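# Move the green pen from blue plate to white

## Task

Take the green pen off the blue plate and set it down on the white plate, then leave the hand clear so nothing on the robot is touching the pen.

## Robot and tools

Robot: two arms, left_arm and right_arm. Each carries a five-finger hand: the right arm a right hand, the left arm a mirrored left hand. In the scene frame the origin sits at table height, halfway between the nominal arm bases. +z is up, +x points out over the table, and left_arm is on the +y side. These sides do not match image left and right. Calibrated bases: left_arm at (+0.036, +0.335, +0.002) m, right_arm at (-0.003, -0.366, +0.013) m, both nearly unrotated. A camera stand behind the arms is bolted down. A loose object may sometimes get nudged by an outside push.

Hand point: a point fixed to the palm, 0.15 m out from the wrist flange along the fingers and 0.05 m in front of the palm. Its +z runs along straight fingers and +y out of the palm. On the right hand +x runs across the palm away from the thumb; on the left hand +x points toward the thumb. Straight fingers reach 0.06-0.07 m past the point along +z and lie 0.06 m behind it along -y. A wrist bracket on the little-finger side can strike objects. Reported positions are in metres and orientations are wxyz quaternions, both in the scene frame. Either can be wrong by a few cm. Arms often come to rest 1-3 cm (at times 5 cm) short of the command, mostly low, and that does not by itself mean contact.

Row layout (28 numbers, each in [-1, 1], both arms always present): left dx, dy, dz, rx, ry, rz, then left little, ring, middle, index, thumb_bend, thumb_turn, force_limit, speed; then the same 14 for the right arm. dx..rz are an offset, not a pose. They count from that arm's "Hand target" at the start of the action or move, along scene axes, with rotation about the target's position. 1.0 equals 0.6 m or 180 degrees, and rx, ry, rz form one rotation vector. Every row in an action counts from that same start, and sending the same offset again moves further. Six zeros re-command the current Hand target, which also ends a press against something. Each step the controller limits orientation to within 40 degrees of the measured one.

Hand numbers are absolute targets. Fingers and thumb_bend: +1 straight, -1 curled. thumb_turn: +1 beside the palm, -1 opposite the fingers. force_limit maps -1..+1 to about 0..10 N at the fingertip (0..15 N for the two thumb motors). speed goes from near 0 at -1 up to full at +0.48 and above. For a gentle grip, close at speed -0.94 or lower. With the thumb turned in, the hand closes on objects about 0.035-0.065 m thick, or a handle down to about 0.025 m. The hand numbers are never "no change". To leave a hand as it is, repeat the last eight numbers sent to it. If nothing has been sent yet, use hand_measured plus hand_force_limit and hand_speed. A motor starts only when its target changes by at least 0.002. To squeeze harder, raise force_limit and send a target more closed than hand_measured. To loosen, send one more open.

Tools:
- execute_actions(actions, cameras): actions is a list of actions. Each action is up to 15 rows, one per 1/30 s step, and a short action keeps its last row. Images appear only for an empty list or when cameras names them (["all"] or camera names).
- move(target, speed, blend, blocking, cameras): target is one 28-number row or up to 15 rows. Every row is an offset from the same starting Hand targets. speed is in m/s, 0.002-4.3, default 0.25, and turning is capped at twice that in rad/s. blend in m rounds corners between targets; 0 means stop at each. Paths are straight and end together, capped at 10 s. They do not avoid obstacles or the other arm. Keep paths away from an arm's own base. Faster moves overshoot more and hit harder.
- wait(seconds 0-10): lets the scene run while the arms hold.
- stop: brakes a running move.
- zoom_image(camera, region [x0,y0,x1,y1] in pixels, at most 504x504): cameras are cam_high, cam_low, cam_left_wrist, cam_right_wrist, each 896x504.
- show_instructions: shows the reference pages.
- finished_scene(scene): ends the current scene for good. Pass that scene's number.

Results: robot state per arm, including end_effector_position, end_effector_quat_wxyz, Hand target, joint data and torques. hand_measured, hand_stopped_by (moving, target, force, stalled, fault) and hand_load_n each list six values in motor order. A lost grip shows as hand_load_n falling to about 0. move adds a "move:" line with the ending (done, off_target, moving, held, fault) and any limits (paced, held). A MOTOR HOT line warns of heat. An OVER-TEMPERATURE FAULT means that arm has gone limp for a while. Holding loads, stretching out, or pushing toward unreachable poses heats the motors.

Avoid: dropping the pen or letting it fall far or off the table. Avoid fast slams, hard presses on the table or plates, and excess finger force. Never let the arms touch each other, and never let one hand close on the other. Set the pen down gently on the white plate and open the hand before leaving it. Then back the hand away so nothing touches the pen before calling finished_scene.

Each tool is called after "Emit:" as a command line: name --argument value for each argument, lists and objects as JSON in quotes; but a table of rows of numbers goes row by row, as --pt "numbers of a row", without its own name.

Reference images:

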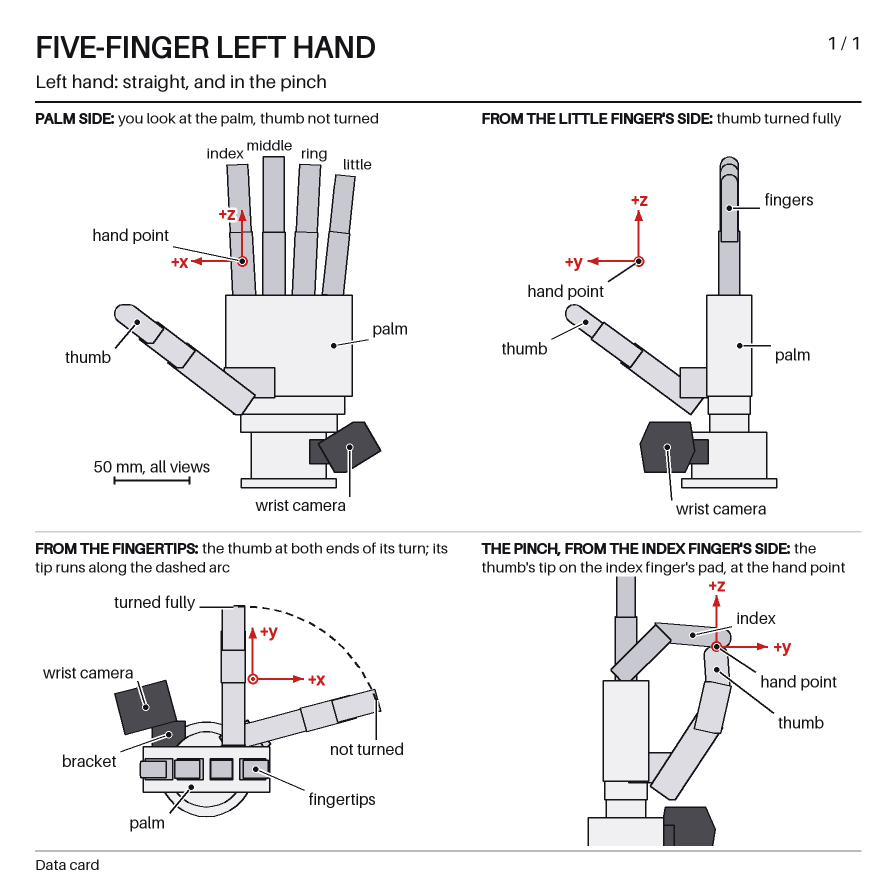

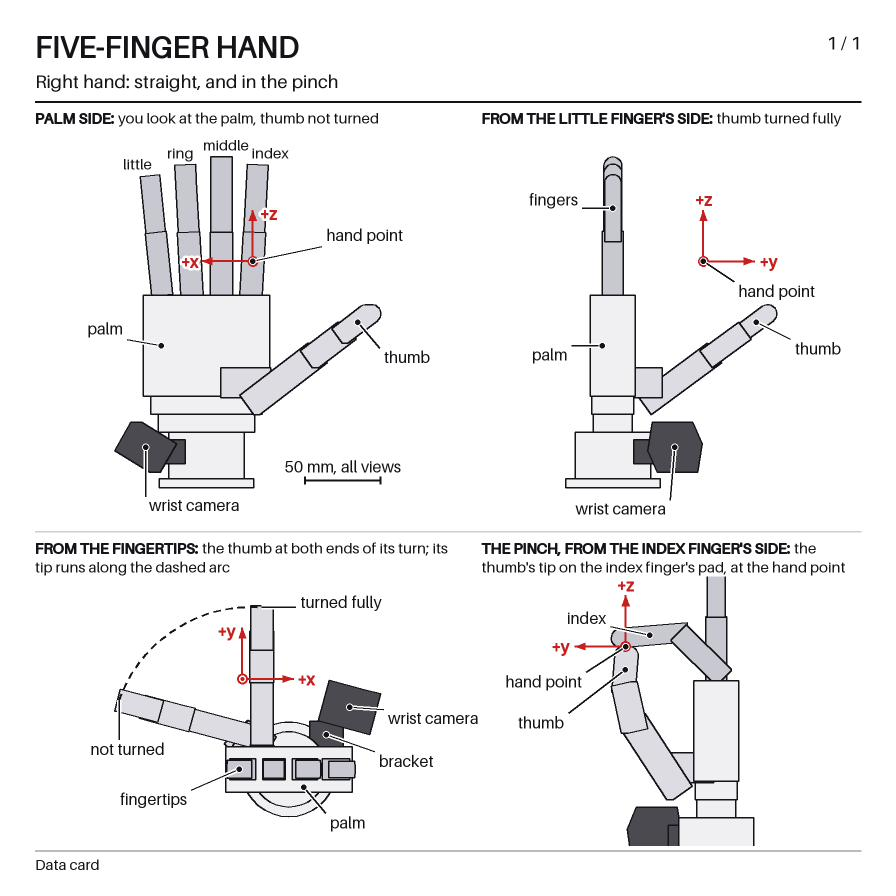

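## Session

Emit:
execute_actions --actions '[]'

Scene clock: 0.00 s.
left_arm: end_effector_position=(+0.5402, -0.1829, +0.2184) hand_measured=(+1.000, +1.000, +1.000, +1.000, +1.000, +1.000) hand_load_n=(+0.0, +0.0, +0.0, +0.0, +0.0, +0.0) hand_stopped_by=(target, target, target, target, target, target) hand_force_limit=0.00 hand_speed=-0.80 end_effector_quat_wxyz=(+0.124, +0.028, +0.826, -0.549) | right_arm: end_effector_position=(+0.3861, -0.3754, +0.2928) hand_measured=(+1.000, +1.000, +1.000, +1.000, +1.000, +1.000) hand_load_n=(+0.5, +0.0, +0.0, -0.5, +0.0, +0.0) hand_stopped_by=(target, target, target, target, target, target) hand_force_limit=0.00 hand_speed=-0.80 end_effector_quat_wxyz=(+0.029, +0.318, +0.930, +0.182)
Joint positions: left_arm=[-0.636 1.801 1.536 -0.228 0.685 0.582] | right_arm=[-0.293 1.14 1.171 -1.535 -0.364 1.929]
Joint velocities: within noise
Joint torques (N m): no reading
Heat: left arm: hottest shoulder 27 °C; right arm: hottest elbow 27 °C.
Hand target: left_arm +0.5467, -0.1877, +0.2358; +0.136, +0.034, +0.818, -0.557 | right_arm +0.3919, -0.3772, +0.3073; +0.045, +0.315, +0.930, +0.182

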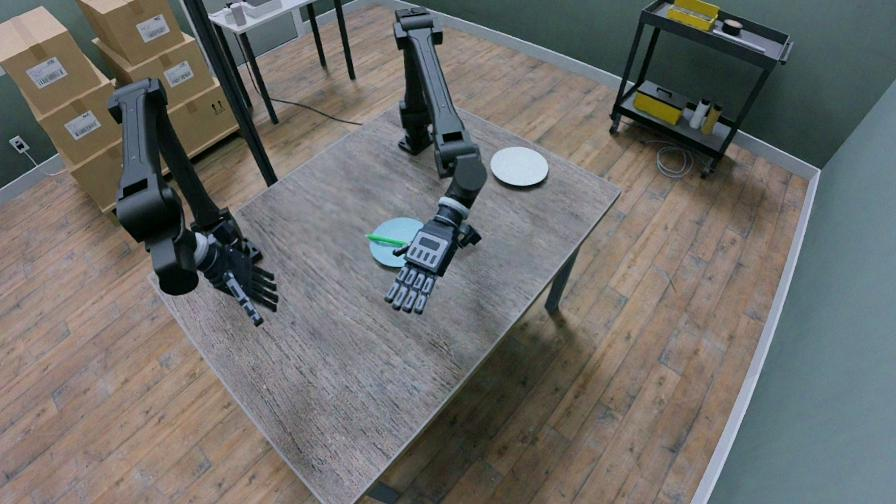

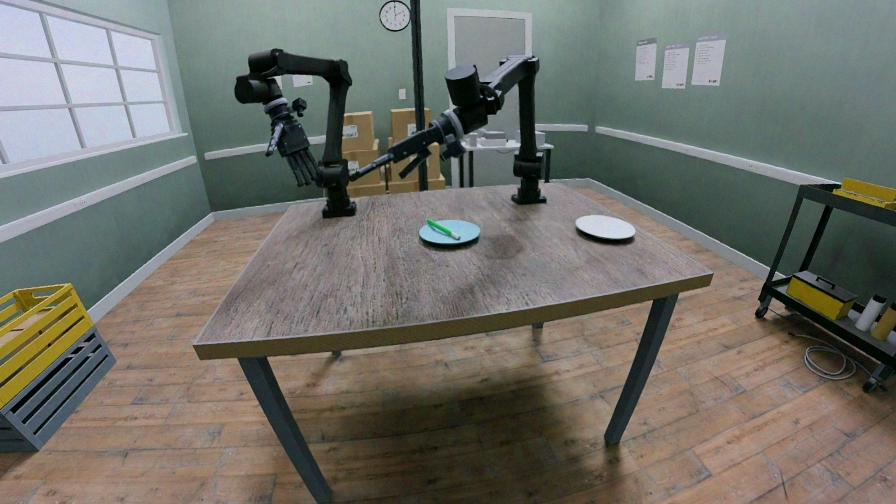

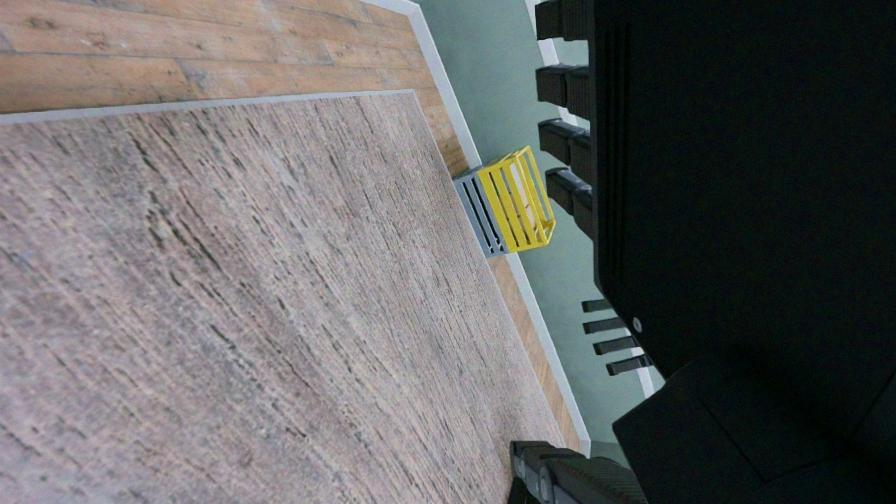

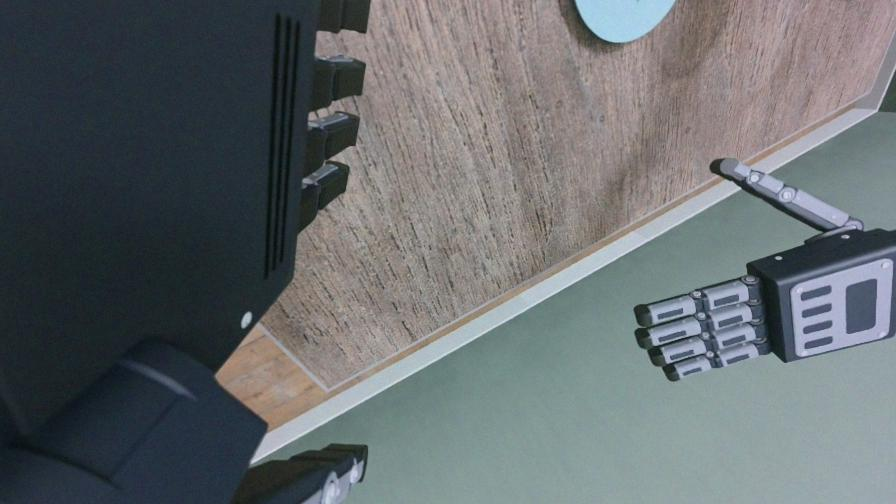

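Emit:
zoom_image --camera "cam_high" --region '[330, 130, 570, 290]'

Emit:
zoom_image --camera "cam_low" --region '[400, 190, 660, 270]'

Scaled by 2.100 from the camera's 896x504 image, which has a finer 1280x720 frame.

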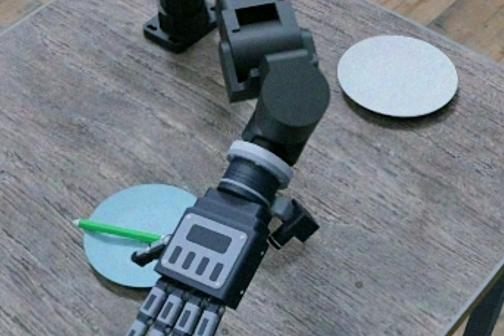

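Scaled by 1.938 from the camera's 896x504 image, which has a finer 1280x720 frame.

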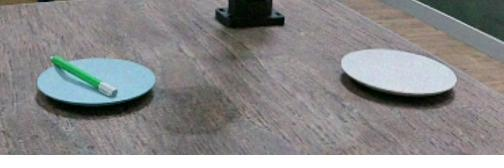

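Emit:
move --target '[-0.428,0.15,-0.02,0.1046,0.1195,0.1425,-0.9,-0.9,-0.25,-0.25,1,-1,-0.5,-0.2,0,0,0,0,0,0,1,1,1,1,1,1,0,-0.8]' --speed 0.25 --cameras '["all"]'

Scene clock: 65.67 s.
left_arm: end_effector_position=(+0.2948, -0.0983, +0.2168) hand_measured=(-0.900, -0.900, -0.250, -0.250, +1.000, -1.000) hand_load_n=(+0.0, +0.0, +0.0, +0.0, +0.0, +0.0) hand_stopped_by=(target, target, target, target, target, target) hand_force_limit=-0.50 hand_speed=-0.20 end_effector_quat_wxyz=(+0.096, -0.225, +0.897, -0.368) | right_arm: end_effector_position=(+0.3861, -0.3754, +0.2928) hand_measured=(+1.000, +1.000, +1.000, +1.000, +1.000, +1.000) hand_load_n=(+0.0, +0.0, +0.0, +0.0, +0.0, +0.0) hand_stopped_by=(target, target, target, target, target, target) hand_force_limit=0.00 hand_speed=-0.80 end_effector_quat_wxyz=(+0.029, +0.318, +0.930, +0.182)
Joint positions: left_arm=[-0.95 1.298 1.126 -0.623 0.086 0.096] | right_arm=[-0.293 1.14 1.171 -1.535 -0.364 1.929]
Joint torques (N m): left_arm=[-0.97 -11.69 10.02 1.21 -0.02 -0.05] | right_arm=[1.61 -6.18 9.57 0.44 -0.28 -0.1]
Heat: left arm: hottest elbow 40 °C; right arm: hottest elbow 32 °C.
Hand target: left_arm +0.2901, -0.0977, +0.2239; +0.094, -0.229, +0.895, -0.371 | right_arm +0.3919, -0.3772, +0.3073; +0.045, +0.315, +0.930, +0.182
Off the commanded pose: left_arm 0.009 m, 1 deg | right_arm 0.016 m, 2 deg.
move: off_target (right_arm)

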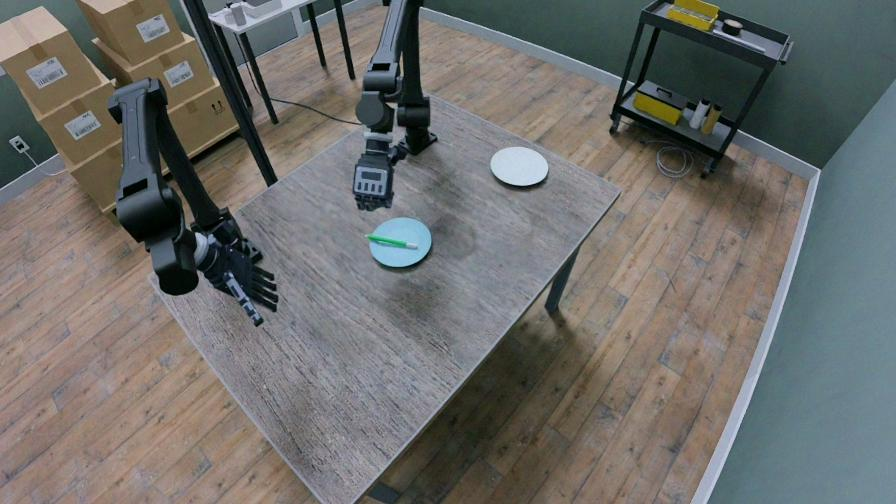

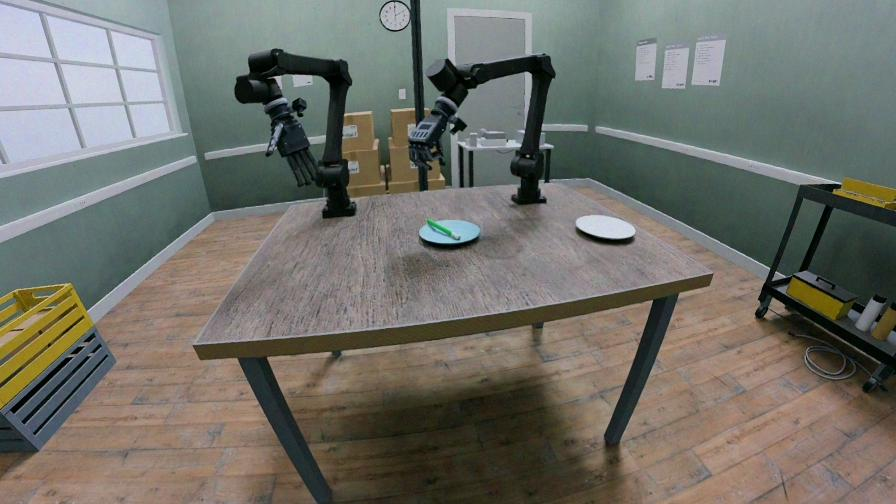

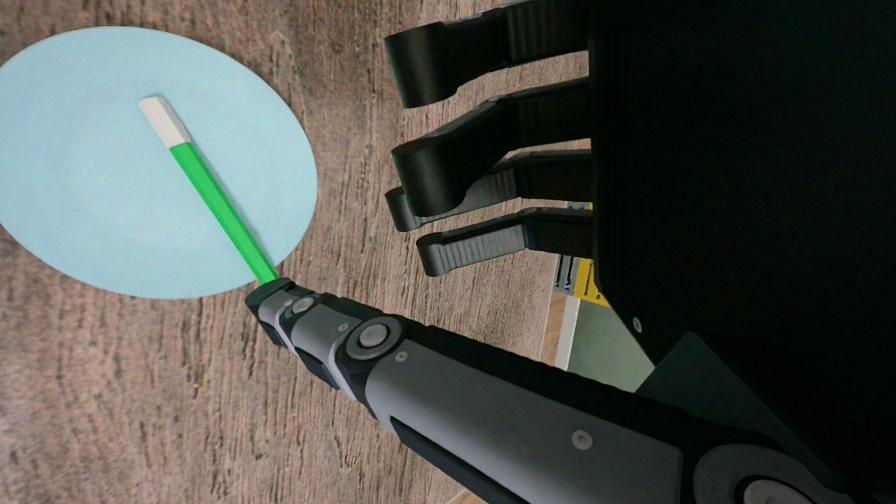

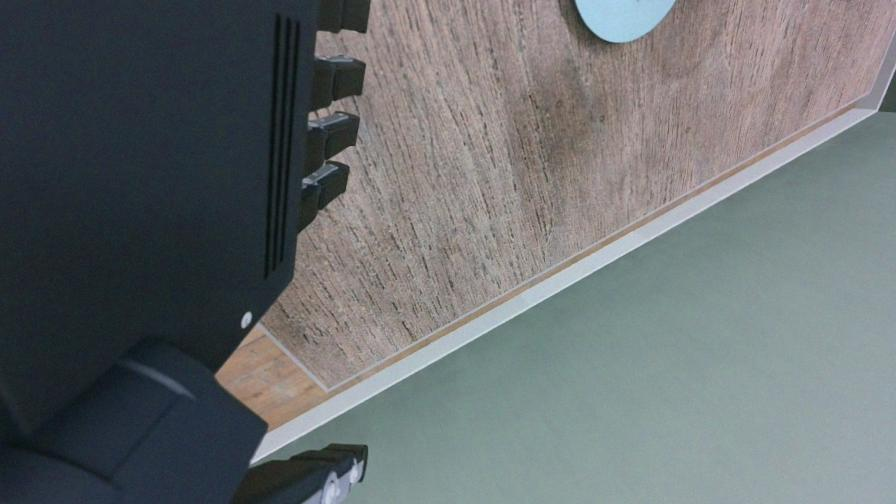

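Emit:
zoom_image --camera "cam_high" --region '[350, 200, 450, 280]'

Scaled by 5.040 from the camera's 896x504 image, which has a finer 1280x720 frame.

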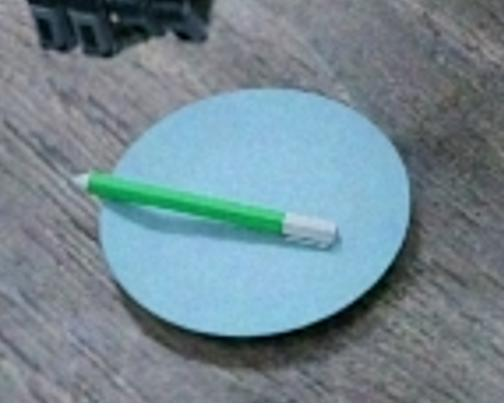

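Emit:
move --target '[0.0133,-0.0067,-0.2,0,0,-0.0167,-0.9,-0.9,-0.25,-0.25,1,-1,-0.5,-0.2,0,0,0,0,0,0,1,1,1,1,1,1,0,-0.8]' --speed 0.15 --cameras '["cam_left_wrist","cam_high"]'

Scene clock: 120.37 s.
left_arm: end_effector_position=(+0.2891, -0.0982, +0.1038) hand_measured=(-0.900, -0.900, -0.250, -0.250, +1.000, -1.000) hand_load_n=(+0.0, +0.0, +0.0, +0.0, +0.0, +0.0) hand_stopped_by=(target, target, target, target, target, target) hand_force_limit=-0.50 hand_speed=-0.20 end_effector_quat_wxyz=(+0.079, -0.209, +0.903, -0.367) | right_arm: end_effector_position=(+0.3861, -0.3754, +0.2928) hand_measured=(+1.000, +1.000, +1.000, +1.000, +1.000, +1.000) hand_load_n=(+0.0, +0.0, +0.0, +0.0, +0.0, +0.0) hand_stopped_by=(target, target, target, target, target, target) hand_force_limit=0.00 hand_speed=-0.80 end_effector_quat_wxyz=(+0.029, +0.318, +0.930, +0.182)
Joint positions: left_arm=[-0.945 1.404 0.917 -0.324 0.131 0.12] | right_arm=[-0.293 1.14 1.171 -1.535 -0.364 1.929]
Joint torques (N m): left_arm=[-0.03 -9.76 9.5 2.65 0.19 0.2] | right_arm=[1.85 -6.24 9.57 0.44 -0.28 -0.1]
Heat: left arm: hottest elbow 39 °C; right arm: hottest elbow 34 °C.
Hand target: left_arm +0.2980, -0.1016, +0.1038; +0.085, -0.205, +0.901, -0.373 | right_arm +0.3919, -0.3772, +0.3073; +0.045, +0.315, +0.930, +0.182
Off the commanded pose: left_arm 0.010 m, 1 deg | right_arm 0.016 m, 2 deg.
move: off_target (right_arm)
Images, in order (width x height): cam_high 896x504, cam_left_wrist 896x504.

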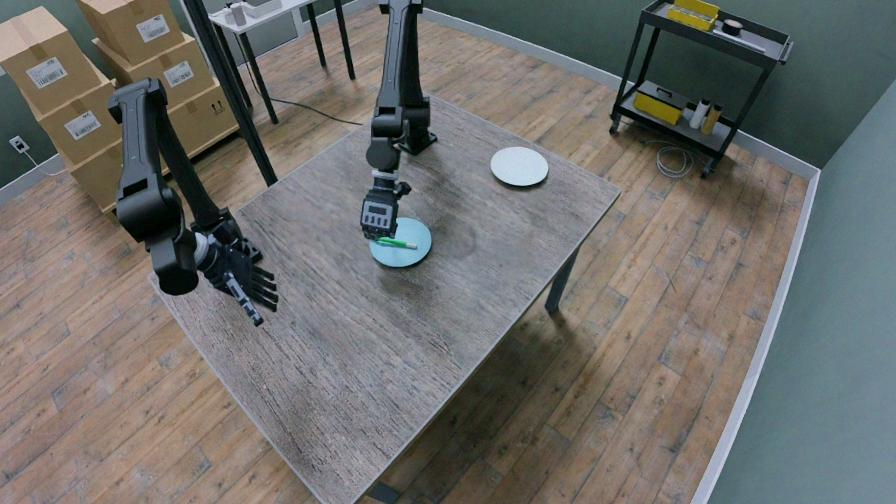

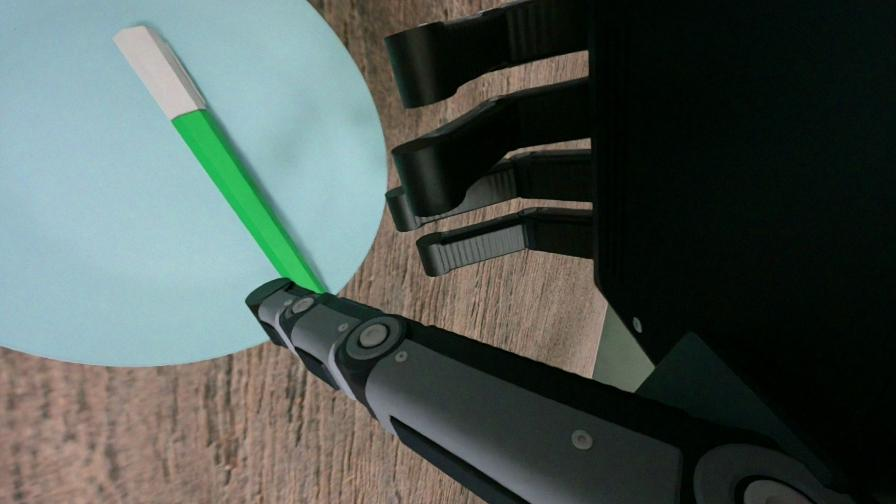

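Emit:
move --target '[0,0,-0.068,0,0,0,-0.9,-0.9,-0.25,-0.25,1,-1,-0.5,-0.2,0,0,0,0,0,0,1,1,1,1,1,1,0,-0.8]' --speed 0.1 --cameras '["cam_left_wrist","cam_high","cam_low"]'

Emit:
zoom_image --camera "cam_low" --region '[380, 150, 520, 270]'

Scene clock: 145.43 s.
left_arm: end_effector_position=(+0.2897, -0.0989, +0.0643) hand_measured=(-0.900, -0.900, -0.250, -0.250, +1.000, -1.000) hand_load_n=(+0.0, +0.0, +0.0, +0.0, +0.0, +0.0) hand_stopped_by=(target, target, target, target, target, target) hand_force_limit=-0.50 hand_speed=-0.20 end_effector_quat_wxyz=(+0.079, -0.209, +0.903, -0.368) | right_arm: end_effector_position=(+0.3861, -0.3754, +0.2928) hand_measured=(+1.000, +1.000, +1.000, +1.000, +1.000, +1.000) hand_load_n=(+0.0, +0.0, +0.0, +0.0, +0.0, +0.0) hand_stopped_by=(target, target, target, target, target, target) hand_force_limit=0.00 hand_speed=-0.80 end_effector_quat_wxyz=(+0.029, +0.318, +0.930, +0.182)
Joint positions: left_arm=[-0.945 1.466 0.86 -0.202 0.131 0.121] | right_arm=[-0.293 1.14 1.171 -1.535 -0.364 1.929]
Joint torques (N m): left_arm=[0.09 -9.7 8.98 2.37 0.21 0.19] | right_arm=[1.85 -6.3 9.55 0.47 -0.29 -0.1]
Heat: left arm: hottest elbow 36 °C; right arm: hottest elbow 34 °C.
Hand target: left_arm +0.2980, -0.1016, +0.0629; +0.084, -0.205, +0.901, -0.373 | right_arm +0.3919, -0.3772, +0.3073; +0.045, +0.315, +0.930, +0.182
Off the commanded pose: left_arm 0.009 m, 1 deg | right_arm 0.016 m, 2 deg.
move: off_target (right_arm)
Images, in order (width x height): cam_high 896x504, cam_low 896x504, cam_left_wrist 896x504.

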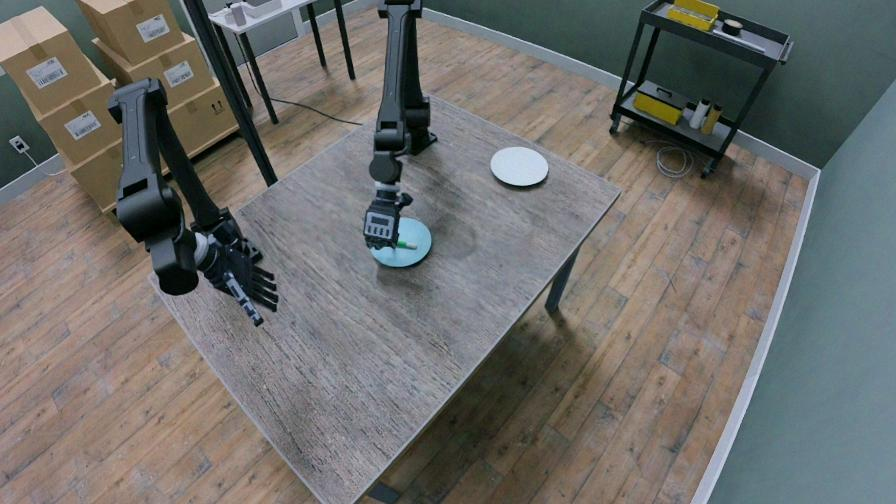

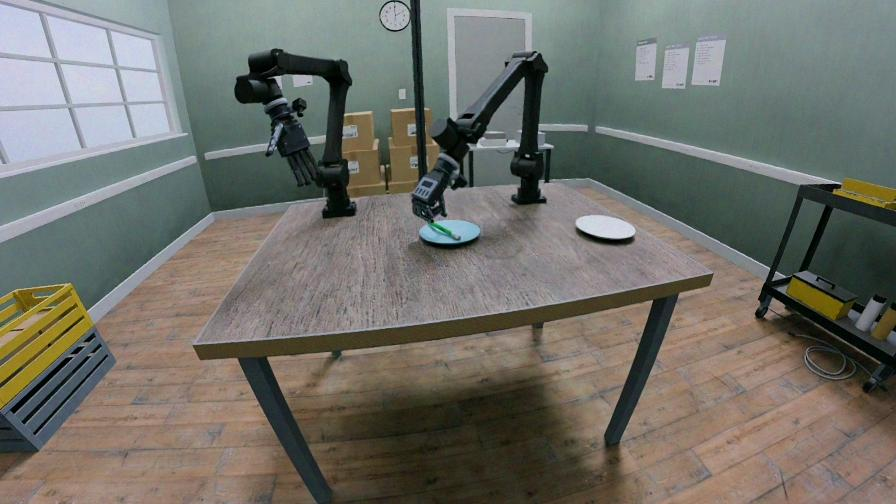

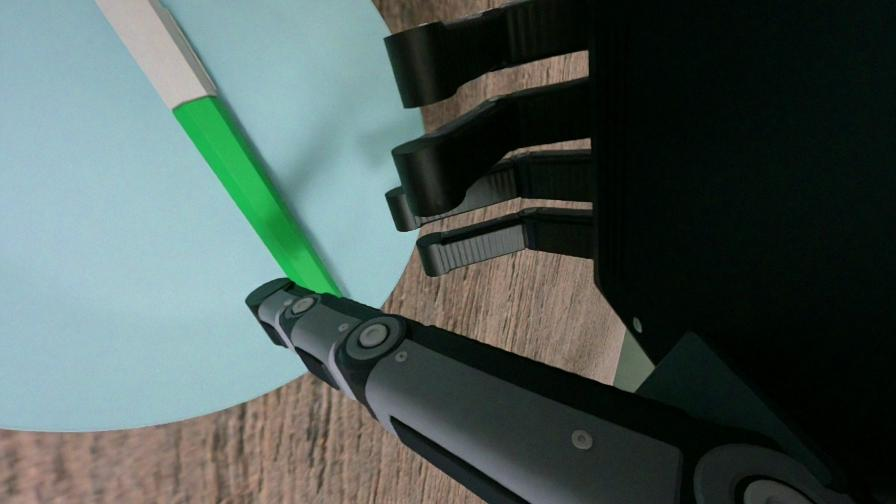

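Scaled by 3.600 from the camera's 896x504 image, which has a finer 1280x720 frame.

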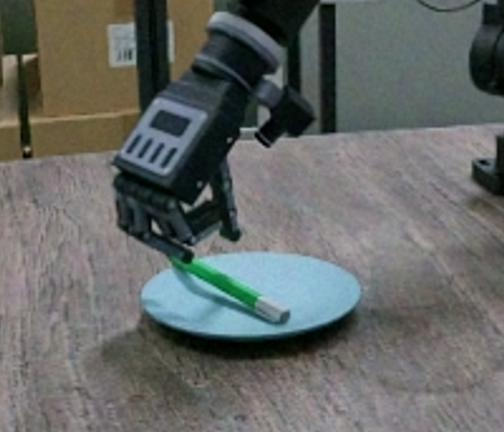

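Emit:
move --target '[0,0,-0.03,0,0,0,-0.9,-0.9,-0.25,-0.25,1,-1,-0.5,-0.2,0,0,0,0,0,0,1,1,1,1,1,1,0,-0.8]' --speed 0.08 --cameras '["cam_left_wrist","cam_low"]'

Emit:
zoom_image --camera "cam_low" --region '[390, 180, 490, 260]'

Scene clock: 160.97 s.
left_arm: end_effector_position=(+0.2905, -0.1000, +0.0483) hand_measured=(-0.900, -0.900, -0.250, -0.250, +1.000, -1.000) hand_load_n=(+0.0, +0.0, +0.0, +0.0, +0.0, +0.0) hand_stopped_by=(target, target, target, target, target, target) hand_force_limit=-0.50 hand_speed=-0.20 end_effector_quat_wxyz=(+0.080, -0.208, +0.902, -0.370) | right_arm: end_effector_position=(+0.3861, -0.3754, +0.2928) hand_measured=(+1.000, +1.000, +1.000, +1.000, +1.000, +1.000) hand_load_n=(+0.0, +0.0, +0.0, +0.0, +0.0, +0.0) hand_stopped_by=(target, target, target, target, target, target) hand_force_limit=0.00 hand_speed=-0.80 end_effector_quat_wxyz=(+0.029, +0.318, +0.930, +0.182)
Joint positions: left_arm=[-0.945 1.497 0.84 -0.147 0.131 0.121] | right_arm=[-0.293 1.14 1.171 -1.535 -0.364 1.929]
Joint torques (N m): left_arm=[0.21 -9.76 8.43 2.52 0.17 0.21] | right_arm=[1.55 -6.36 9.57 0.5 -0.28 -0.11]
Heat: left arm: hottest elbow 35 °C; right arm: hottest elbow 35 °C.
Hand target: left_arm +0.2980, -0.1016, +0.0450; +0.085, -0.205, +0.901, -0.373 | right_arm +0.3919, -0.3772, +0.3073; +0.045, +0.315, +0.930, +0.182
Off the commanded pose: left_arm 0.008 m, 1 deg | right_arm 0.016 m, 2 deg.
move: off_target (right_arm)
Images, in order (width x height): cam_low 896x504, cam_left_wrist 896x504.

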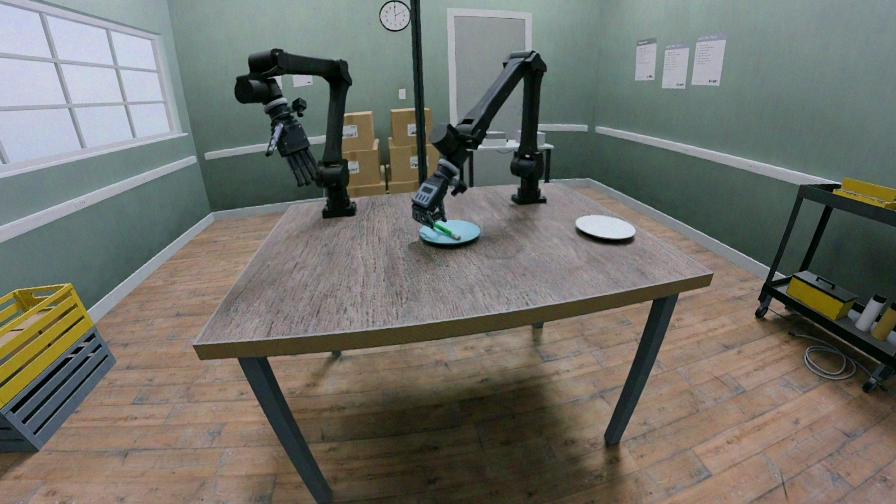

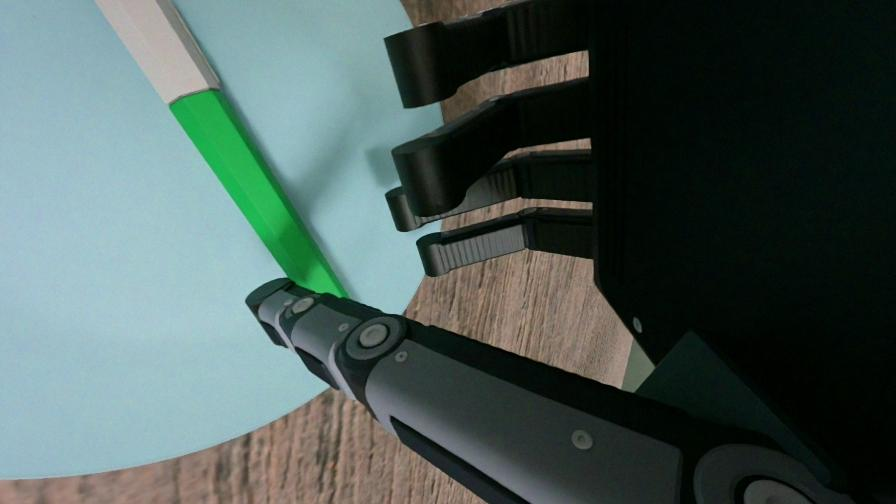

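Scaled by 5.040 from the camera's 896x504 image, which has a finer 1280x720 frame.

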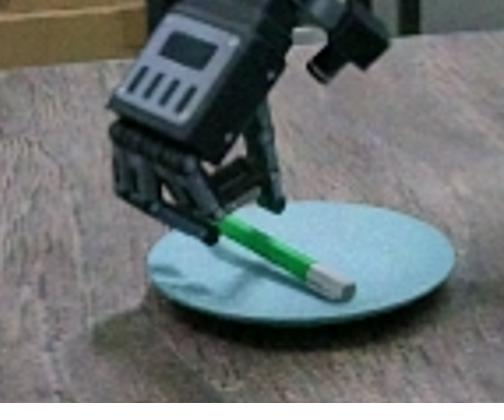

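Emit:
move --target '[0.027,0.0133,0,0,0,0,-0.9,-0.9,-0.25,-0.25,1,-1,-0.5,-0.2,0,0,0,0,0,0,1,1,1,1,1,1,0,-0.8]' --speed 0.08 --cameras '["cam_left_wrist","cam_low","cam_high"]'

Emit:
zoom_image --camera "cam_low" --region '[390, 180, 490, 260]'

Emit:
zoom_image --camera "cam_high" --region '[350, 200, 450, 280]'

Scene clock: 203.87 s.
left_arm: end_effector_position=(+0.3051, -0.0893, +0.0456) hand_measured=(-0.900, -0.900, -0.250, -0.250, +1.000, -1.000) hand_load_n=(+0.0, +0.5, +0.0, +0.0, +0.0, +0.0) hand_stopped_by=(target, target, target, target, target, target) hand_force_limit=-0.50 hand_speed=-0.20 end_effector_quat_wxyz=(+0.079, -0.209, +0.902, -0.369) | right_arm: end_effector_position=(+0.3861, -0.3754, +0.2928) hand_measured=(+1.000, +1.000, +1.000, +1.000, +1.000, +1.000) hand_load_n=(+0.0, +0.0, +0.0, +0.0, +0.0, +0.0) hand_stopped_by=(target, target, target, target, target, target) hand_force_limit=0.00 hand_speed=-0.80 end_effector_quat_wxyz=(+0.029, +0.318, +0.930, +0.182)
Joint positions: left_arm=[-0.901 1.503 0.84 -0.147 0.161 0.151] | right_arm=[-0.293 1.14 1.171 -1.535 -0.364 1.929]
Joint torques (N m): left_arm=[0.15 -9.29 9.28 2.07 0.18 0.16] | right_arm=[1.79 -6.12 9.54 0.5 -0.28 -0.1]
Heat: left arm: hottest elbow 36 °C; right arm: hottest elbow 35 °C.
Hand target: left_arm +0.3142, -0.0937, +0.0450; +0.085, -0.205, +0.901, -0.373 | right_arm +0.3919, -0.3772, +0.3073; +0.045, +0.315, +0.930, +0.182
Off the commanded pose: left_arm 0.010 m, 1 deg | right_arm 0.016 m, 2 deg.
move: off_target (right_arm)
Images, in order (width x height): cam_high 896x504, cam_low 896x504, cam_left_wrist 896x504.

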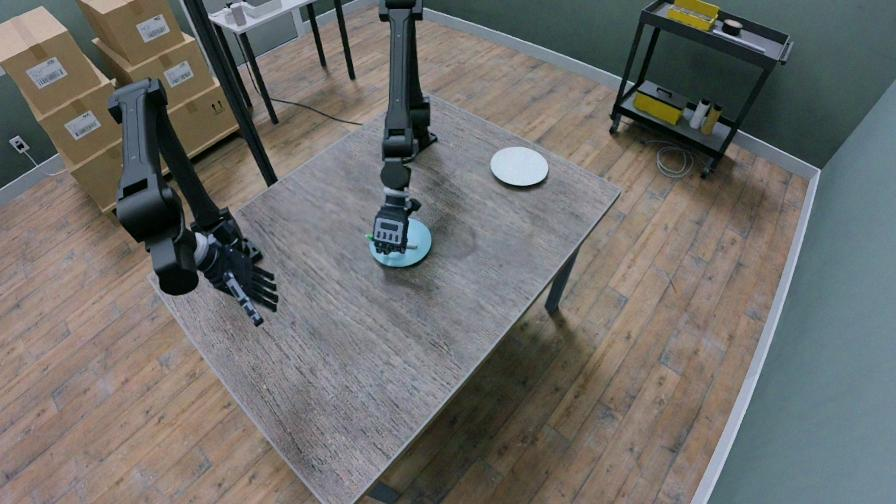

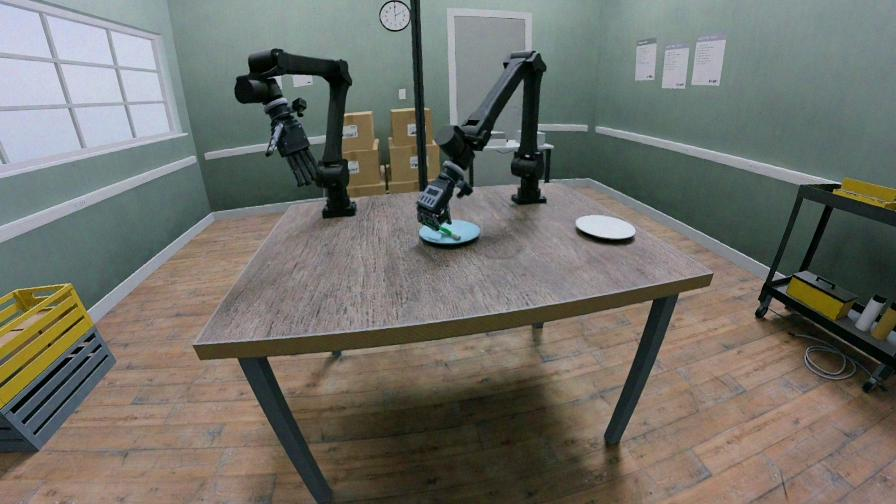

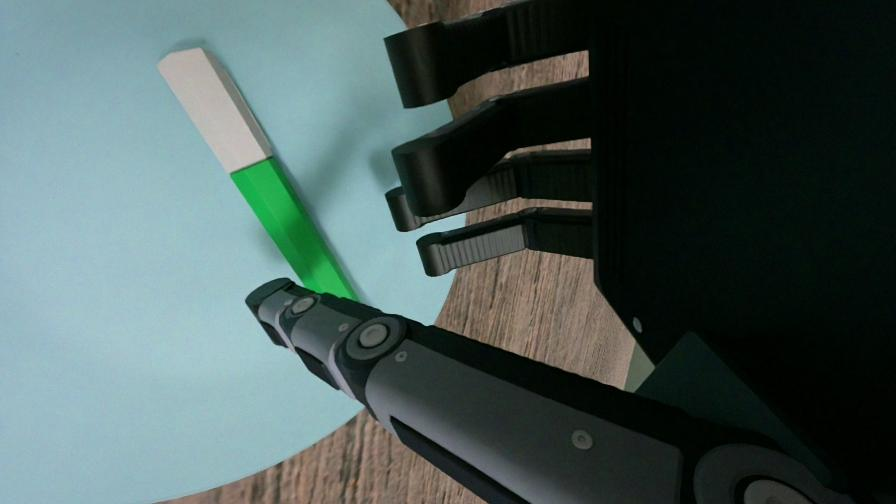

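Scaled by 5.040 from the camera's 896x504 image, which has a finer 1280x720 frame.

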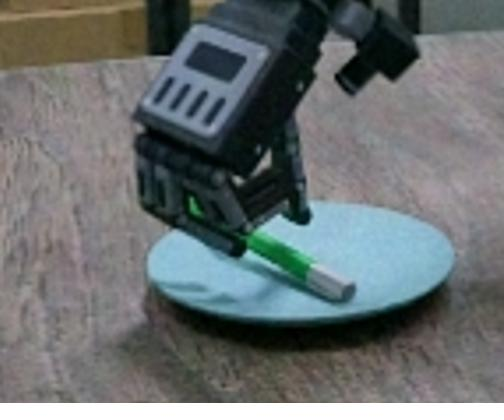

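Scaled by 5.040 from the camera's 896x504 image, which has a finer 1280x720 frame.

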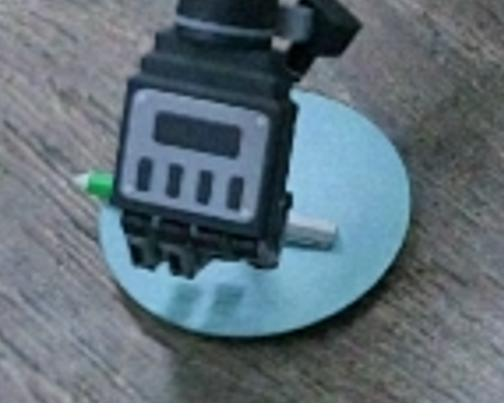

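Emit:
move --target '[0,0,-0.018,0,0,0,-0.9,-0.9,-0.25,-0.25,0.6,-1,-0.5,-0.4,0,0,0,0,0,0,1,1,1,1,1,1,0,-0.8]' --speed 0.06 --cameras '["cam_left_wrist","cam_low"]'

Emit:
zoom_image --camera "cam_low" --region '[390, 180, 490, 260]'

Scene clock: 234.93 s.
left_arm: end_effector_position=(+0.3076, -0.0926, +0.0391) hand_measured=(-0.900, -0.900, -0.250, -0.250, +0.600, -1.000) hand_load_n=(+0.0, +0.0, +0.0, +0.0, +0.0, +0.0) hand_stopped_by=(target, target, target, target, target, target) hand_force_limit=-0.50 hand_speed=-0.40 end_effector_quat_wxyz=(+0.080, -0.209, +0.901, -0.371) | right_arm: end_effector_position=(+0.3861, -0.3754, +0.2928) hand_measured=(+1.000, +1.000, +1.000, +1.000, +1.000, +1.000) hand_load_n=(+0.0, +0.0, +0.0, +0.0, +0.0, +0.0) hand_stopped_by=(target, target, target, target, target, target) hand_force_limit=0.00 hand_speed=-0.80 end_effector_quat_wxyz=(+0.029, +0.318, +0.930, +0.182)
Joint positions: left_arm=[-0.901 1.524 0.84 -0.121 0.161 0.151] | right_arm=[-0.293 1.14 1.171 -1.535 -0.364 1.929]
Joint torques (N m): left_arm=[-0.38 -10.58 8.25 2.48 0.21 0.21] | right_arm=[1.55 -6.12 9.58 0.47 -0.29 -0.1]
Heat: left arm: hottest elbow 37 °C; right arm: hottest elbow 35 °C.
Hand target: left_arm +0.3141, -0.0937, +0.0342; +0.084, -0.205, +0.901, -0.373 | right_arm +0.3919, -0.3772, +0.3073; +0.045, +0.315, +0.930, +0.182
Off the commanded pose: left_arm 0.008 m, 1 deg | right_arm 0.016 m, 2 deg.
move: off_target (right_arm)
Images, in order (width x height): cam_low 896x504, cam_left_wrist 896x504.

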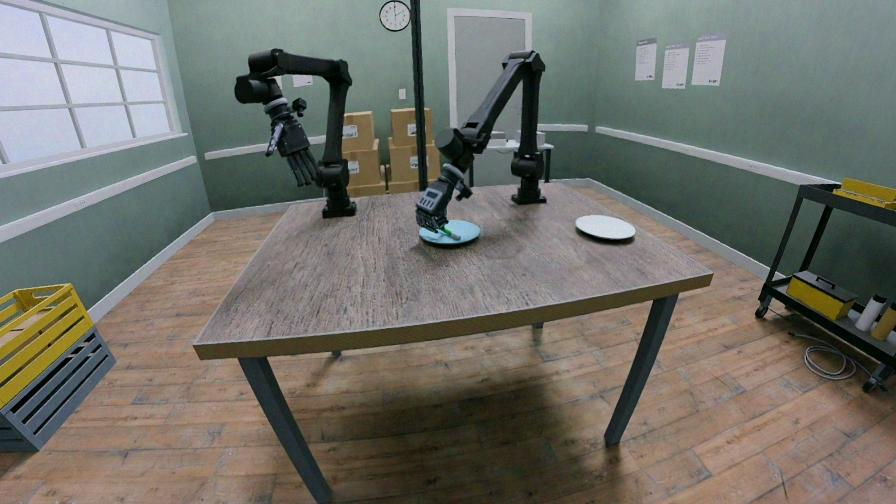

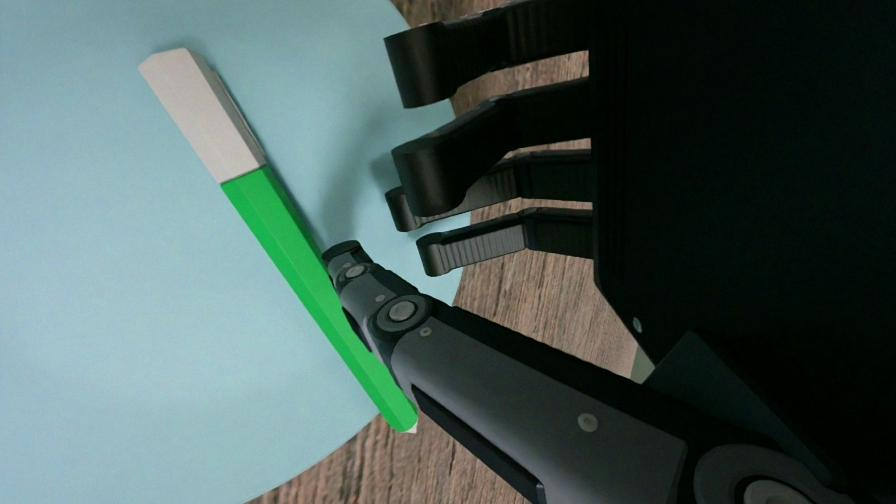

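Scaled by 5.040 from the camera's 896x504 image, which has a finer 1280x720 frame.

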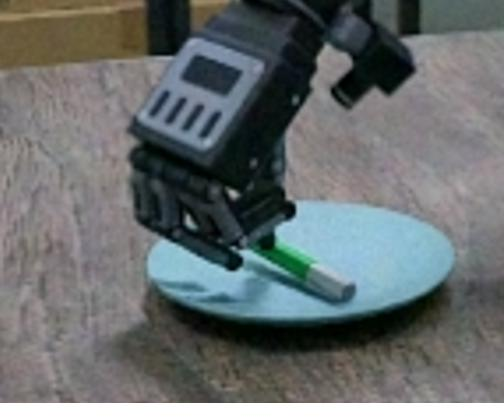

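Emit:
move --pt "-0.021 0.012 0 0 0 0 -0.9 -0.9 -0.25 -0.25 0.8 -1 -0.5 -0.4 0 0 0 0 0 0 1 1 1 1 1 1 0 -0.8" --pt "-0.021 0.012 -0.012 0 0 0 -0.9 -0.9 -0.25 -0.25 0.8 -1 -0.5 -0.4 0 0 0 0 0 0 1 1 1 1 1 1 0 -0.8" --speed 0.06 --cameras '["cam_left_wrist","cam_low"]'

Emit:
zoom_image --camera "cam_low" --region '[390, 180, 490, 260]'

Scene clock: 268.57 s.
left_arm: end_effector_position=(+0.2998, -0.0816, +0.0275) hand_measured=(-0.900, -0.900, -0.250, -0.250, +0.800, -1.000) hand_load_n=(+0.0, +0.0, +0.0, +0.0, +0.0, +0.0) hand_stopped_by=(target, target, target, target, target, target) hand_force_limit=-0.50 hand_speed=-0.40 end_effector_quat_wxyz=(+0.080, -0.210, +0.902, -0.367) | right_arm: end_effector_position=(+0.3861, -0.3754, +0.2928) hand_measured=(+1.000, +1.000, +1.000, +1.000, +1.000, +1.000) hand_load_n=(-0.5, +0.0, +0.0, +0.0, +0.0, +0.0) hand_stopped_by=(target, target, target, target, target, target) hand_force_limit=0.00 hand_speed=-0.80 end_effector_quat_wxyz=(+0.029, +0.318, +0.930, +0.182)
Joint positions: left_arm=[-0.901 1.517 0.796 -0.092 0.158 0.151] | right_arm=[-0.293 1.14 1.171 -1.535 -0.364 1.929]
Joint torques (N m): left_arm=[-1.26 -10.81 8.01 2.5 0 0.07] | right_arm=[1.85 -6.3 9.57 0.5 -0.29 -0.1]
Heat: left arm: hottest elbow 36 °C; right arm: hottest elbow 35 °C.
Hand target: left_arm +0.3015, -0.0864, +0.0269; +0.084, -0.205, +0.901, -0.373 | right_arm +0.3919, -0.3772, +0.3073; +0.045, +0.315, +0.930, +0.182
Off the commanded pose: left_arm 0.005 m, 1 deg | right_arm 0.016 m, 2 deg.
move: off_target (right_arm)
Images, in order (width x height): cam_low 896x504, cam_left_wrist 896x504.

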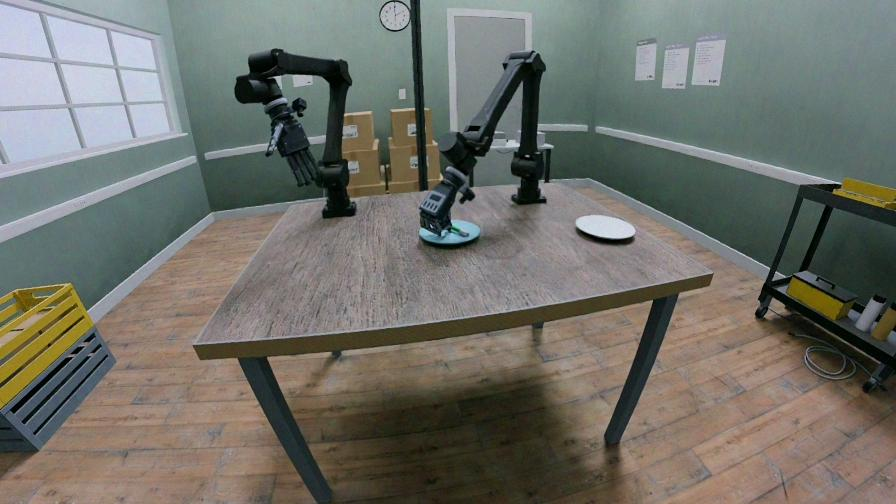

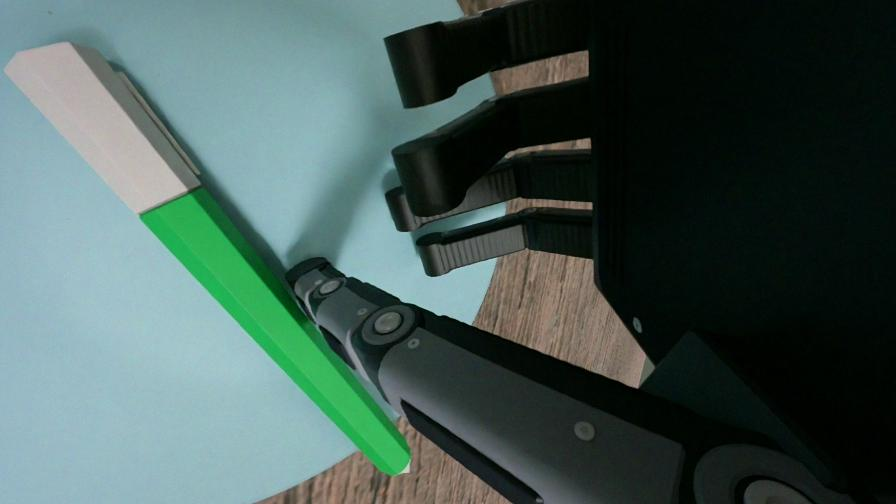

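Scaled by 5.040 from the camera's 896x504 image, which has a finer 1280x720 frame.

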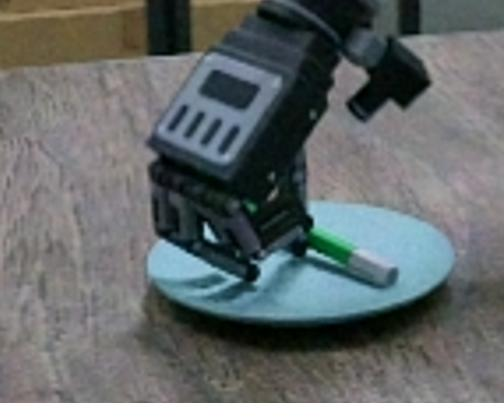

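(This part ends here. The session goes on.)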